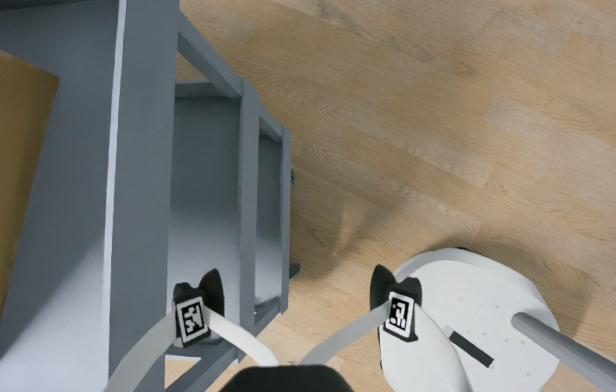

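Request:
{"name": "move", "arguments": {
  "blocking": false,
  "cameras": [],
  "r1": {"base":{"strafe_m":0.06},"joints":{"arm_m":0.27}}
}}

Request:
{"name": "wait", "arguments": {
  "seconds": 4,
  "cameras": ["r1_wrist_camera"]
}}

Scene clock: 451.03 s.
move: r1 moving
r1.base_odometry: x=-3.138 y=-0.790 heading=-2.373
r1.turned_by_wheels: +0.000
r1.turned_by_imu: +0.000
r1.base_tilt: forward=-1.6 right=+1.3
r1.lidar_m: 0.38 0.44 2.47 0.97 0.98 0.99 1.95 1.97 2.43 2.36 2.44 0.52
r1.base_status: strafe_m moving
r1.joint_positions: lift_m=+1.020 arm_m=+0.181 wrist_yaw_rad=+0.002 wrist_pitch_rad=+1.399 wrist_roll_rad=+1.098 gripper_m=+0.070
r1.joint_status: arm_m moving
r1.measured_speeds: translate_m=-0.001 strafe_m=+0.128 rotate_rad=+0.006 lift_m=+0.000 arm_m=+0.195 wrist_yaw_rad=+0.000 wrist_pitch_rad=+0.000 wrist_roll_rad=+0.000
r1.motor_effort: lift_m=+12(13) arm_m=+5(7) wheel_0=-7(10) wheel_1=+7(9) wheel_2=+0(1)
r1.servo_current: wrist_yaw_rad=59(65) wrist_pitch_rad=39(46) wrist_roll_rad=72(72) gripper_m=33(46)
r1.hand_pose: x=+0.4013 y=-0.0873 z=+0.9146 quat_wxyz=(+0.653, +0.399, +0.549, -0.335) (m; r1's base frame)
r1.wrist_depth_mm: 397 377 436 1182 1160 1118 1098 / 338 379 379 1160 1118 1098 1060 / 351 373 345 1160 1098 1098 1060 / 364 370 342 1138 1118 1060 1042 / 375 366 338 1098 1098 1060 1025 / 370 364 191 1098 191 842 854 / 368 353 324 143 878 842 831
r2.base_odometry: x=-2.946 y=+0.575 heading=-2.342
r2.turned_by_wheels: +0.000
r2.turned_by_imu: +0.001
r2.base_tilt: forward=-0.7 right=+0.1
r2.lidar_m: 0.84 3.16 0.96 1.23 1.51 2.65 1.47 1.24 1.23 1.45 1.59 1.31
r2.base_status: not commanded
r2.joint_positions: lift_m=+0.930 arm_m=+0.445 wrist_yaw_rad=+0.022 wrist_pitch_rad=+0.001 wrist_roll_rad=+0.000 gripper_m=-0.029
r2.joint_status: not commanded
r2.measured_speeds: all 0
r2.motor_effort: lift_m=+14(15) arm_m=-7(7) wheel_0=+8(8) wheel_1=-5(5) wheel_2=+14(14)
r2.servo_current: wrist_yaw_rad=117(137) wrist_pitch_rad=39(46) wrist_roll_rad=39(52) gripper_m=91(98)
r2.contact_limits: translate_m 0.7
r2.hand_pose: x=+0.9063 y=-0.0812 z=+1.1082 quat_wxyz=(+1.000, +0.000, +0.001, +0.011) (m; r2's base frame)
r2.wrist_depth_mm: - 189 223 163 349 - - / - 189 219 164 351 - - / - 190 225 164 351 - - / - 190 224 166 353 - - / - 191 226 166 357 - 842 / - 186 186 166 180 - - / - 186 215 - 370 - -
pictures: none
No camera images: "cameras" was empty.

Scene clock: 452.00 s.
earlier move: r1 done
r1.base_odometry: x=-3.122 y=-0.808 heading=-2.373
r1.turned_by_wheels: +0.000
r1.turned_by_imu: +0.000
r1.base_tilt: forward=-1.6 right=+1.3
r1.lidar_m: 0.40 0.54 2.46 0.94 0.94 0.95 2.00 1.97 2.48 2.36 2.46 0.52
r1.base_status: done
r1.joint_positions: lift_m=+1.020 arm_m=+0.270 wrist_yaw_rad=+0.002 wrist_pitch_rad=+1.399 wrist_roll_rad=+1.098 gripper_m=+0.070
r1.joint_status: all done
r1.measured_speeds: all 0
r1.motor_effort: lift_m=+13(13) arm_m=+5(7) wheel_0=-1(10) wheel_1=+1(9) wheel_2=+0(1)
r1.servo_current: wrist_yaw_rad=46(65) wrist_pitch_rad=33(52) wrist_roll_rad=52(78) gripper_m=39(46)
r1.hand_pose: x=+0.4904 y=-0.0873 z=+0.9146 quat_wxyz=(+0.653, +0.399, +0.549, -0.335) (m; r1's base frame)
r1.wrist_depth_mm: 200 270 368 359 1182 1118 1078 / 213 281 362 357 1138 1078 1042 / 218 296 362 351 1098 1078 1060 / 227 314 357 353 1098 1078 1025 / 240 330 351 347 1078 1078 1060 / 249 342 192 342 191 854 831 / 259 303 345 143 1042 842 820
r2.base_odometry: x=-2.946 y=+0.575 heading=-2.342
r2.turned_by_wheels: +0.000
r2.turned_by_imu: +0.000
r2.base_tilt: forward=-0.7 right=+0.1
r2.lidar_m: 0.82 3.12 0.95 1.25 1.52 2.65 1.47 1.21 1.22 1.45 1.59 1.29
r2.base_status: not commanded
r2.joint_positions: lift_m=+0.930 arm_m=+0.445 wrist_yaw_rad=+0.022 wrist_pitch_rad=+0.001 wrist_roll_rad=+0.000 gripper_m=-0.029
r2.joint_status: not commanded
r2.measured_speeds: all 0
r2.on_its_own: wrist_yaw_rad is at rest, and its servo_current (117 mA) is outside its rest range (0 to 104 mA)
r2.motor_effort: lift_m=+14(15) arm_m=-7(7) wheel_0=+8(8) wheel_1=-5(5) wheel_2=+14(14)
r2.servo_current: wrist_yaw_rad=117(137) wrist_pitch_rad=46(46) wrist_roll_rad=59(59) gripper_m=98(104)
r2.contact_limits: translate_m 0.7
r2.hand_pose: x=+0.9063 y=-0.0812 z=+1.1082 quat_wxyz=(+1.000, +0.000, +0.001, +0.011) (m; r2's base frame)
r2.wrist_depth_mm: - 189 223 162 351 - - / - 190 220 163 351 - - / - 190 224 164 351 - - / - 191 225 166 353 - - / - 191 226 166 353 - 842 / - 187 186 167 180 - - / - 186 215 - 375 - -
wait: 0.97 of 4 s (r1 has come to rest)
pictures: r1_wrist_camera
Images, in order (width x height): r1_wrist_camera 616x392.

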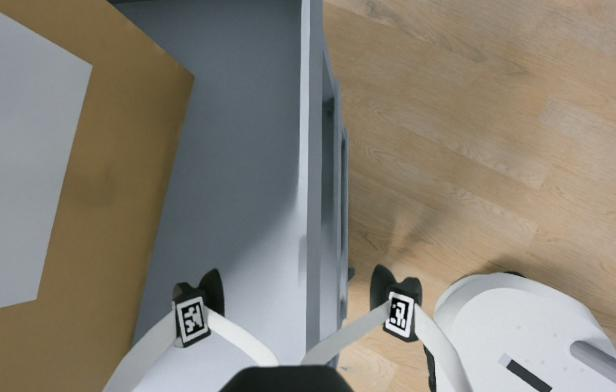

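Request:
{"name": "move", "arguments": {
  "blocking": false,
  "cameras": [],
  "r1": {"joints":{"arm_m":0.288,"lift_m":0.905},"contact_limits":{"lift_m":0.2}}
}}

Request:
{"name": "wait", "arguments": {
  "seconds": 3,
  "cameras": ["r1_wrist_camera"]
}}

Scene clock: 456.67 s.
move: r1 moving
r1.base_odometry: x=-3.122 y=-0.808 heading=-2.373
r1.turned_by_wheels: +0.000
r1.turned_by_imu: +0.000
r1.base_tilt: forward=-1.6 right=+1.2
r1.lidar_m: 0.39 0.54 2.46 0.95 0.95 0.98 2.02 1.96 2.47 2.38 2.48 0.52
r1.base_status: not commanded
r1.joint_positions: lift_m=+0.982 arm_m=+0.288 wrist_yaw_rad=+0.002 wrist_pitch_rad=+1.399 wrist_roll_rad=+1.098 gripper_m=+0.070
r1.joint_status: lift_m moving; arm_m moving
r1.measured_speeds: translate_m=+0.000 strafe_m=+0.000 rotate_rad=+0.000 lift_m=-0.146 arm_m=+0.000 wrist_yaw_rad=+0.000 wrist_pitch_rad=+0.000 wrist_roll_rad=+0.000
r1.motor_effort: lift_m=+11(13) arm_m=+3(7) wheel_0=-1(2) wheel_1=+1(1) wheel_2=+0(0)
r1.servo_current: wrist_yaw_rad=46(59) wrist_pitch_rad=46(46) wrist_roll_rad=33(52) gripper_m=39(46)
r1.contact_limits: lift_m 0.2
r1.hand_pose: x=+0.5085 y=-0.0873 z=+0.8766 quat_wxyz=(+0.653, +0.399, +0.549, -0.335) (m; r1's base frame)
r1.wrist_depth_mm: 182 253 334 322 1098 1078 1025 / 190 256 329 320 1098 1060 1042 / 199 265 327 317 1078 1042 1025 / 208 285 322 312 1078 1025 1025 / 214 297 319 310 1060 1042 991 / 226 309 198 307 191 820 809 / 235 272 314 143 1060 809 798
r2.base_odometry: x=-2.946 y=+0.575 heading=-2.342
r2.turned_by_wheels: +0.000
r2.turned_by_imu: +0.001
r2.base_tilt: forward=-0.6 right=+0.1
r2.lidar_m: 0.82 3.14 0.93 1.25 1.51 2.67 1.48 1.24 1.23 1.45 1.59 1.30
r2.base_status: not commanded
r2.joint_positions: lift_m=+0.930 arm_m=+0.445 wrist_yaw_rad=+0.022 wrist_pitch_rad=+0.001 wrist_roll_rad=+0.000 gripper_m=-0.029
r2.joint_status: not commanded
r2.measured_speeds: all 0
r2.motor_effort: lift_m=+14(15) arm_m=-7(7) wheel_0=+8(8) wheel_1=-5(5) wheel_2=+14(14)
r2.servo_current: wrist_yaw_rad=124(137) wrist_pitch_rad=39(46) wrist_roll_rad=39(59) gripper_m=98(104)
r2.contact_limits: translate_m 0.7
r2.hand_pose: x=+0.9063 y=-0.0812 z=+1.1082 quat_wxyz=(+1.000, +0.000, +0.001, +0.011) (m; r2's base frame)
r2.wrist_depth_mm: - 189 223 162 349 - - / - 190 219 163 351 - - / - 190 224 164 351 - - / - 190 225 166 353 - - / - 191 226 165 353 - 842 / - 186 186 167 180 - - / - 186 215 - 375 - -
pictures: none
No camera images: "cameras" was empty.

Scene clock: 457.70 s.
earlier move: r1 done
r1.base_odometry: x=-3.122 y=-0.808 heading=-2.373
r1.turned_by_wheels: +0.000
r1.turned_by_imu: +0.000
r1.base_tilt: forward=-1.7 right=+1.2
r1.lidar_m: 0.39 0.55 2.45 0.91 0.93 0.97 1.99 1.97 2.47 2.37 2.48 0.50
r1.base_status: not commanded
r1.joint_positions: lift_m=+0.906 arm_m=+0.288 wrist_yaw_rad=+0.002 wrist_pitch_rad=+1.399 wrist_roll_rad=+1.098 gripper_m=+0.070
r1.joint_status: all done
r1.measured_speeds: all 0
r1.motor_effort: lift_m=+6(14) arm_m=+4(7) wheel_0=-1(2) wheel_1=+1(1) wheel_2=+0(0)
r1.servo_current: wrist_yaw_rad=59(65) wrist_pitch_rad=52(52) wrist_roll_rad=46(72) gripper_m=46(46)
r1.contact_limits: lift_m 0.2
r1.hand_pose: x=+0.5084 y=-0.0873 z=+0.8001 quat_wxyz=(+0.653, +0.399, +0.549, -0.335) (m; r1's base frame)
r1.wrist_depth_mm: 185 258 252 225 1042 991 946 / 194 254 249 243 1025 976 960 / 200 253 245 216 1008 976 946 / 208 251 243 211 991 960 946 / 216 250 241 209 991 960 931 / 226 246 236 203 191 831 732 / 224 240 234 151 946 741 723
r2.base_odometry: x=-2.946 y=+0.575 heading=-2.342
r2.turned_by_wheels: +0.000
r2.turned_by_imu: +0.000
r2.base_tilt: forward=-0.6 right=+0.1
r2.lidar_m: 0.83 3.15 0.94 1.23 1.53 2.65 1.48 1.22 1.24 1.44 1.58 1.31
r2.base_status: not commanded
r2.joint_positions: lift_m=+0.930 arm_m=+0.445 wrist_yaw_rad=+0.022 wrist_pitch_rad=+0.001 wrist_roll_rad=+0.000 gripper_m=-0.029
r2.joint_status: not commanded
r2.measured_speeds: all 0
r2.on_its_own: wrist_yaw_rad is at rest, and its servo_current (124 mA) is outside its rest range (0 to 104 mA)
r2.motor_effort: lift_m=+14(15) arm_m=-7(7) wheel_0=+7(8) wheel_1=-5(6) wheel_2=+14(14)
r2.servo_current: wrist_yaw_rad=124(143) wrist_pitch_rad=39(46) wrist_roll_rad=52(59) gripper_m=98(104)
r2.contact_limits: translate_m 0.7
r2.hand_pose: x=+0.9063 y=-0.0812 z=+1.1082 quat_wxyz=(+1.000, +0.000, +0.001, +0.011) (m; r2's base frame)
r2.wrist_depth_mm: - 189 222 163 351 - - / - 189 220 163 351 - - / - 190 224 164 353 - - / - 190 226 166 353 - - / - 190 227 166 353 - 842 / - 186 187 166 180 - - / - 186 215 - 375 - -
wait: 1.03 of 3 s (r1 has come to rest)
pictures: r1_wrist_camera
Images, in order (width x height): r1_wrist_camera 616x392.

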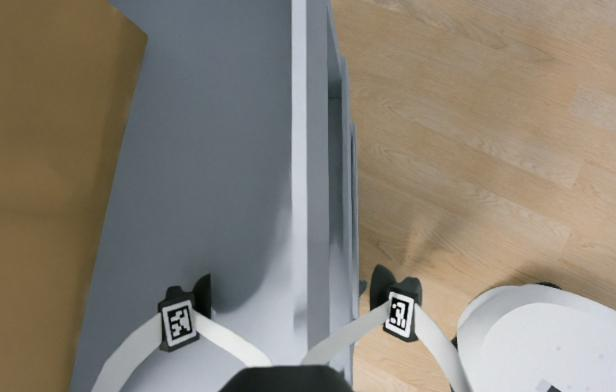

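Request:
{"name": "move", "arguments": {
  "blocking": false,
  "cameras": [],
  "r1": {"joints":{"lift_m":0.918,"gripper_m":-0.03}}
}}

Request:
{"name": "wait", "arguments": {
  "seconds": 2.5,
  "cameras": ["r1_wrist_camera","r1_head_camera"]
}}

Scene clock: 461.97 s.
move: r1 moving
r1.base_odometry: x=-3.122 y=-0.808 heading=-2.373
r1.turned_by_wheels: +0.000
r1.turned_by_imu: +0.000
r1.base_tilt: forward=-1.6 right=+1.3
r1.lidar_m: 0.38 0.55 2.43 0.92 0.95 0.97 1.96 1.97 2.47 2.37 2.45 0.53
r1.base_status: not commanded
r1.joint_positions: lift_m=+0.918 arm_m=+0.288 wrist_yaw_rad=+0.002 wrist_pitch_rad=+1.399 wrist_roll_rad=+1.098 gripper_m=+0.051
r1.joint_status: lift_m moving; gripper_m moving
r1.measured_speeds: all 0
r1.motor_effort: lift_m=+23(24) arm_m=+4(4) wheel_0=-1(1) wheel_1=+1(1) wheel_2=+0(0)
r1.servo_current: wrist_yaw_rad=46(59) wrist_pitch_rad=46(52) wrist_roll_rad=46(65) gripper_m=98(98)
r1.hand_pose: x=+0.5085 y=-0.0873 z=+0.8116 quat_wxyz=(+0.653, +0.399, +0.549, -0.335) (m; r1's base frame)
r1.wrist_depth_mm: 180 249 258 251 1025 991 960 / 192 256 255 248 1042 991 960 / 200 256 252 246 1008 991 960 / 206 257 250 243 1025 991 960 / 217 255 248 240 976 991 946 / 229 253 210 238 190 842 750 / 236 251 240 143 976 750 732
r2.base_odometry: x=-2.946 y=+0.575 heading=-2.342
r2.turned_by_wheels: +0.000
r2.turned_by_imu: +0.001
r2.base_tilt: forward=-0.6 right=+0.0
r2.lidar_m: 0.86 3.16 0.95 1.23 1.51 2.68 1.46 1.25 1.20 1.42 1.60 1.28
r2.base_status: not commanded
r2.joint_positions: lift_m=+0.930 arm_m=+0.445 wrist_yaw_rad=+0.022 wrist_pitch_rad=+0.001 wrist_roll_rad=+0.000 gripper_m=-0.029
r2.joint_status: not commanded
r2.measured_speeds: all 0
r2.motor_effort: lift_m=+14(14) arm_m=-7(7) wheel_0=+8(8) wheel_1=-5(5) wheel_2=+14(14)
r2.servo_current: wrist_yaw_rad=117(137) wrist_pitch_rad=46(46) wrist_roll_rad=52(52) gripper_m=98(104)
r2.contact_limits: translate_m 0.7
r2.hand_pose: x=+0.9063 y=-0.0812 z=+1.1082 quat_wxyz=(+1.000, +0.000, +0.001, +0.011) (m; r2's base frame)
r2.wrist_depth_mm: - 189 223 163 351 - - / - 189 219 163 351 - - / - 190 225 164 349 - - / - 190 225 166 351 - - / - 191 227 166 355 - 842 / - 187 186 167 181 - - / - 186 216 - 375 - -
pictures: none
No camera images: "cameras" was empty.

Scene clock: 463.17 s.
earlier move: r1 done
r1.base_odometry: x=-3.122 y=-0.808 heading=-2.373
r1.turned_by_wheels: +0.000
r1.turned_by_imu: +0.000
r1.base_tilt: forward=-1.6 right=+1.2
r1.lidar_m: 0.39 0.54 2.47 0.95 0.94 0.97 2.01 1.97 2.47 2.37 2.47 0.53
r1.base_status: not commanded
r1.joint_positions: lift_m=+0.918 arm_m=+0.288 wrist_yaw_rad=+0.002 wrist_pitch_rad=+1.402 wrist_roll_rad=+1.098 gripper_m=-0.029
r1.joint_status: all done
r1.measured_speeds: all 0
r1.motor_effort: lift_m=+24(24) arm_m=+4(4) wheel_0=-1(1) wheel_1=+1(1) wheel_2=+0(0)
r1.servo_current: wrist_yaw_rad=59(72) wrist_pitch_rad=46(52) wrist_roll_rad=39(65) gripper_m=72(143)
r1.hand_pose: x=+0.5074 y=-0.0873 z=+0.8114 quat_wxyz=(+0.652, +0.398, +0.551, -0.336) (m; r1's base frame)
r1.wrist_depth_mm: 197 259 253 251 1025 1008 960 / 202 257 252 245 1042 991 960 / 208 257 250 240 1025 991 976 / 219 254 248 186 1008 976 976 / 224 252 245 227 1008 976 960 / 229 251 189 185 181 778 741 / 243 250 239 167 946 750 741
r2.base_odometry: x=-2.946 y=+0.575 heading=-2.342
r2.turned_by_wheels: +0.000
r2.turned_by_imu: +0.000
r2.base_tilt: forward=-0.6 right=+0.0
r2.lidar_m: 0.84 3.17 0.95 1.23 1.54 2.66 1.48 1.22 1.21 1.42 1.61 1.27
r2.base_status: not commanded
r2.joint_positions: lift_m=+0.930 arm_m=+0.445 wrist_yaw_rad=+0.022 wrist_pitch_rad=+0.001 wrist_roll_rad=+0.000 gripper_m=-0.029
r2.joint_status: not commanded
r2.measured_speeds: all 0
r2.on_its_own: wrist_yaw_rad is at rest, and its servo_current (124 mA) is outside its rest range (0 to 104 mA)
r2.motor_effort: lift_m=+14(14) arm_m=-7(7) wheel_0=+8(8) wheel_1=-5(5) wheel_2=+14(14)
r2.servo_current: wrist_yaw_rad=124(137) wrist_pitch_rad=39(46) wrist_roll_rad=26(59) gripper_m=98(104)
r2.contact_limits: translate_m 0.7
r2.hand_pose: x=+0.9063 y=-0.0812 z=+1.1082 quat_wxyz=(+1.000, +0.000, +0.001, +0.011) (m; r2's base frame)
r2.wrist_depth_mm: - 189 223 162 351 - - / - 190 219 163 349 - - / - 190 225 164 351 - - / - 190 225 165 353 - - / - 191 226 166 355 - 831 / - 186 187 167 181 - - / - 186 215 - 375 - -
wait: 1.20 of 2.5 s (r1 has come to rest)
pictures: r1_head_camera, r1_wrist_camera
Images, in order (width x height): r1_head_camera 420x560, r1_wrist_camera 616x392.

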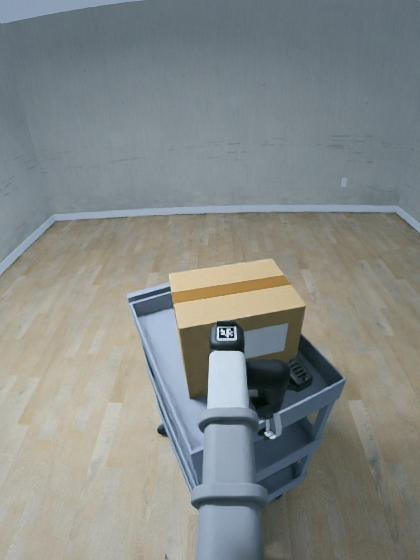

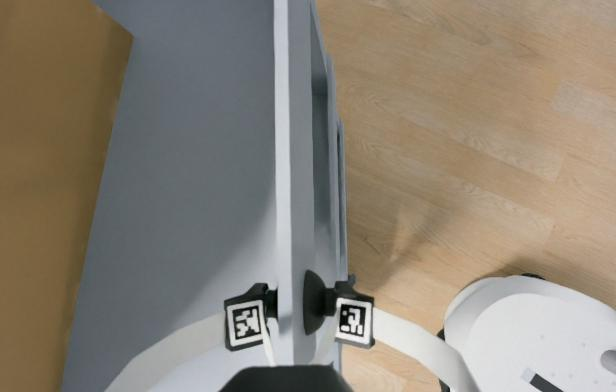

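Request:
{"name": "move", "arguments": {
  "blocking": false,
  "cameras": [],
  "r1": {"base":{"translate_m":-1.0,"strafe_m":-0.04},"contact_limits":{"translate_m":0.6},"pace":"slow"}
}}

Request:
{"name": "wait", "arguments": {
  "seconds": 5,
  "cameras": ["r1_head_camera"]
}}

Request:
{"name": "wait", "arguments": {
  "seconds": 8,
  "cameras": ["r1_head_camera","r1_head_left_camera"]
}}

Scene clock: 476.07 s.
move: r1 moving
r1.base_odometry: x=-3.113 y=-0.799 heading=-2.373
r1.turned_by_wheels: -0.001
r1.turned_by_imu: -0.001
r1.base_tilt: forward=-1.6 right=+1.3
r1.lidar_m: 0.41 0.57 2.43 0.93 0.94 0.97 1.81 1.97 2.47 2.37 2.47 0.53
r1.base_status: translate_m moving; strafe_m moving
r1.joint_positions: lift_m=+0.918 arm_m=+0.288 wrist_yaw_rad=+0.002 wrist_pitch_rad=+1.402 wrist_roll_rad=+1.098 gripper_m=-0.029
r1.joint_status: not commanded
r1.measured_speeds: translate_m=-0.048 strafe_m=-0.002 rotate_rad=+0.001 lift_m=+0.000 arm_m=+0.000 wrist_yaw_rad=+0.000 wrist_pitch_rad=-0.002 wrist_roll_rad=+0.001
r1.motor_effort: lift_m=+24(24) arm_m=+4(4) wheel_0=-6(7) wheel_1=-7(7) wheel_2=+6(6)
r1.servo_current: wrist_yaw_rad=39(59) wrist_pitch_rad=33(46) wrist_roll_rad=46(59) gripper_m=72(78)
r1.contact_limits: translate_m 0.6
r1.hand_pose: x=+0.5075 y=-0.0873 z=+0.8115 quat_wxyz=(+0.652, +0.398, +0.550, -0.336) (m; r1's base frame)
r1.wrist_depth_mm: 199 262 258 251 1025 1042 976 / 206 260 254 248 1025 991 946 / 209 258 253 245 1025 976 946 / 220 256 250 240 1008 976 960 / 225 256 247 238 991 976 946 / 238 252 186 191 180 820 741 / 242 250 240 167 960 750 741
r2.base_odometry: x=-2.946 y=+0.575 heading=-2.342
r2.turned_by_wheels: +0.000
r2.turned_by_imu: +0.002
r2.base_tilt: forward=-0.6 right=+0.0
r2.lidar_m: 0.84 3.15 0.94 1.26 1.54 2.62 1.49 1.24 1.21 1.44 1.62 1.30
r2.base_status: not commanded
r2.joint_positions: lift_m=+0.930 arm_m=+0.445 wrist_yaw_rad=+0.022 wrist_pitch_rad=+0.001 wrist_roll_rad=+0.000 gripper_m=-0.029
r2.joint_status: not commanded
r2.measured_speeds: all 0
r2.motor_effort: lift_m=+14(14) arm_m=-7(7) wheel_0=+8(8) wheel_1=-5(5) wheel_2=+14(14)
r2.servo_current: wrist_yaw_rad=130(137) wrist_pitch_rad=46(46) wrist_roll_rad=46(59) gripper_m=98(104)
r2.contact_limits: translate_m 0.7
r2.hand_pose: x=+0.9063 y=-0.0812 z=+1.1082 quat_wxyz=(+1.000, +0.000, +0.001, +0.011) (m; r2's base frame)
r2.wrist_depth_mm: - 189 223 163 349 - - / - 189 220 163 351 - - / - 190 224 164 351 - - / - 190 226 166 353 - - / - 191 226 165 353 - 842 / - 187 186 166 180 - - / - 186 215 - 373 - -
pictures: none
No camera images: "cameras" was empty.

Scene clock: 481.07 s.
earlier move: r1 moving
r1.base_odometry: x=-2.776 y=-0.446 heading=-2.373
r1.turned_by_wheels: +0.000
r1.turned_by_imu: +0.001
r1.base_tilt: forward=-1.6 right=+1.3
r1.lidar_m: 0.45 3.42 0.96 0.75 0.61 0.71 - 1.46 2.03 2.34 2.43 0.54
r1.base_status: translate_m moving; strafe_m moving
r1.joint_positions: lift_m=+0.918 arm_m=+0.288 wrist_yaw_rad=+0.004 wrist_pitch_rad=+1.385 wrist_roll_rad=+1.099 gripper_m=-0.029
r1.joint_status: not commanded
r1.measured_speeds: translate_m=-0.099 strafe_m=-0.003 rotate_rad=+0.000 lift_m=+0.000 arm_m=+0.000 wrist_yaw_rad=+0.000 wrist_pitch_rad=+0.000 wrist_roll_rad=+0.000
r1.motor_effort: lift_m=+22(24) arm_m=-4(4) wheel_0=-6(9) wheel_1=-4(9) wheel_2=+7(17)
r1.servo_current: wrist_yaw_rad=59(78) wrist_pitch_rad=85(104) wrist_roll_rad=52(72) gripper_m=65(78)
r1.contact_limits: translate_m 0.6
r1.hand_pose: x=+0.5126 y=-0.0872 z=+0.8125 quat_wxyz=(+0.657, +0.401, +0.545, -0.332) (m; r1's base frame)
r1.wrist_depth_mm: 184 239 266 254 1008 1008 976 / 196 252 263 253 1025 991 976 / 210 265 258 251 1008 976 960 / 224 265 255 234 1008 976 960 / 247 263 253 213 991 960 917 / 266 263 185 194 976 904 723 / 265 153 248 208 179 732 723
r2.base_odometry: x=-2.946 y=+0.575 heading=-2.342
r2.turned_by_wheels: +0.000
r2.turned_by_imu: +0.001
r2.base_tilt: forward=-0.6 right=+0.1
r2.lidar_m: 0.83 0.94 1.09 1.13 4.20 2.68 1.46 1.24 1.24 1.46 1.61 1.27
r2.base_status: not commanded
r2.joint_positions: lift_m=+0.930 arm_m=+0.445 wrist_yaw_rad=+0.021 wrist_pitch_rad=+0.001 wrist_roll_rad=+0.000 gripper_m=-0.029
r2.joint_status: not commanded
r2.measured_speeds: all 0
r2.motor_effort: lift_m=+14(14) arm_m=-7(7) wheel_0=+8(9) wheel_1=-5(5) wheel_2=+14(14)
r2.servo_current: wrist_yaw_rad=130(143) wrist_pitch_rad=33(46) wrist_roll_rad=59(65) gripper_m=98(104)
r2.contact_limits: translate_m 0.7
r2.hand_pose: x=+0.9063 y=-0.0812 z=+1.1082 quat_wxyz=(+1.000, +0.000, +0.001, +0.011) (m; r2's base frame)
r2.wrist_depth_mm: - 189 222 163 351 - - / - 190 219 164 349 - - / - 190 225 164 353 - - / - 190 227 166 353 - - / - 191 227 165 357 - 842 / - 186 186 167 180 - - / - 186 216 - 373 - -
wait: 5.00 s; no rest
pictures: r1_head_camera
Images, in order (width x height): r1_head_camera 420x560.

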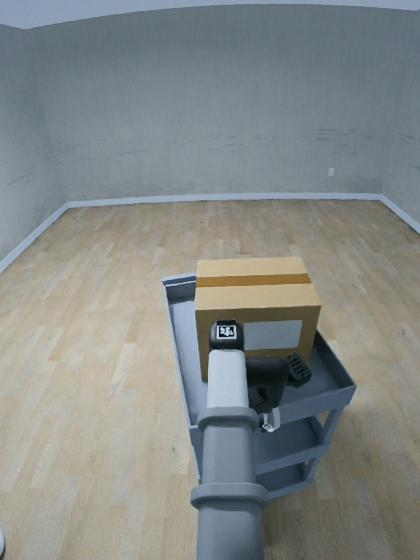

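Scene clock: 486.87 s.
earlier move: r1 done
r1.base_odometry: x=-2.431 y=-0.084 heading=-2.373
r1.turned_by_wheels: +0.000
r1.turned_by_imu: -0.001
r1.base_tilt: forward=-1.6 right=+1.3
r1.lidar_m: 0.49 3.42 0.73 0.49 0.50 0.72 3.96 1.02 1.27 2.33 2.40 0.51
r1.base_status: done
r1.joint_positions: lift_m=+0.918 arm_m=+0.288 wrist_yaw_rad=+0.001 wrist_pitch_rad=+1.394 wrist_roll_rad=+1.100 gripper_m=-0.029
r1.joint_status: not commanded
r1.measured_speeds: all 0
r1.motor_effort: lift_m=+22(24) arm_m=-4(4) wheel_0=-7(9) wheel_1=-3(9) wheel_2=+2(17)
r1.servo_current: wrist_yaw_rad=59(78) wrist_pitch_rad=46(104) wrist_roll_rad=52(72) gripper_m=65(78)
r1.contact_limits: translate_m 0.6
r1.hand_pose: x=+0.5097 y=-0.0873 z=+0.8120 quat_wxyz=(+0.654, +0.400, +0.548, -0.335) (m; r1's base frame)
r1.wrist_depth_mm: 172 208 259 254 245 1008 960 / 187 233 262 252 246 1008 960 / 206 263 256 248 1008 1008 946 / 234 265 256 246 991 976 931 / 266 263 252 244 991 960 931 / 268 258 185 198 187 842 741 / 266 148 247 178 976 134 723
r2.base_odometry: x=-2.946 y=+0.575 heading=-2.342
r2.turned_by_wheels: +0.000
r2.turned_by_imu: +0.001
r2.base_tilt: forward=-0.6 right=+0.1
r2.lidar_m: 0.83 1.07 1.08 4.02 4.22 2.68 1.48 1.21 1.24 1.43 1.60 1.30
r2.base_status: not commanded
r2.joint_positions: lift_m=+0.930 arm_m=+0.445 wrist_yaw_rad=+0.021 wrist_pitch_rad=+0.001 wrist_roll_rad=+0.000 gripper_m=-0.029
r2.joint_status: not commanded
r2.measured_speeds: all 0
r2.on_its_own: wrist_yaw_rad is at rest, and its servo_current (130 mA) is outside its rest range (0 to 104 mA)
r2.motor_effort: lift_m=+14(14) arm_m=-7(7) wheel_0=+8(9) wheel_1=-5(5) wheel_2=+14(14)
r2.servo_current: wrist_yaw_rad=130(143) wrist_pitch_rad=39(46) wrist_roll_rad=46(65) gripper_m=98(104)
r2.contact_limits: translate_m 0.7
r2.hand_pose: x=+0.9063 y=-0.0812 z=+1.1082 quat_wxyz=(+1.000, +0.000, +0.001, +0.011) (m; r2's base frame)
r2.wrist_depth_mm: - 188 223 163 351 - - / - 190 220 164 351 - - / - 190 226 164 351 - - / 615 191 225 166 353 - - / - 190 226 165 355 - 842 / - 186 186 167 180 - - / - 187 216 - 373 - -
wait: 5.80 of 8 s (r1 has come to rest)
pictures: r1_head_camera, r1_head_left_camera
Images, in order (width x height): r1_head_camera 420x560, r1_head_left_camera 420x672.

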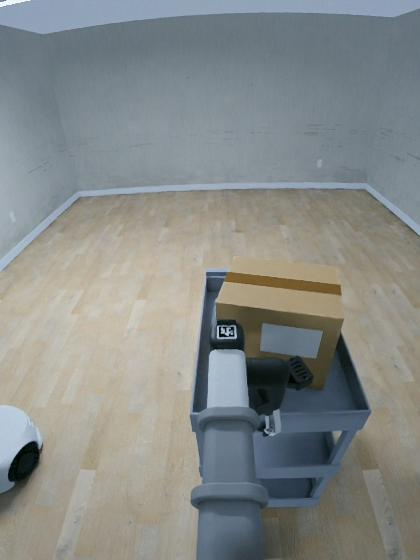

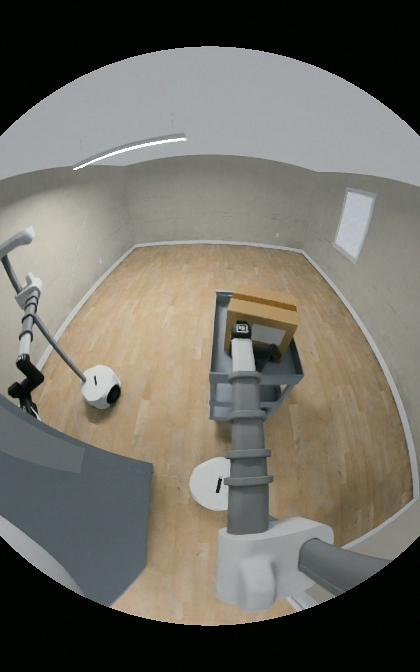

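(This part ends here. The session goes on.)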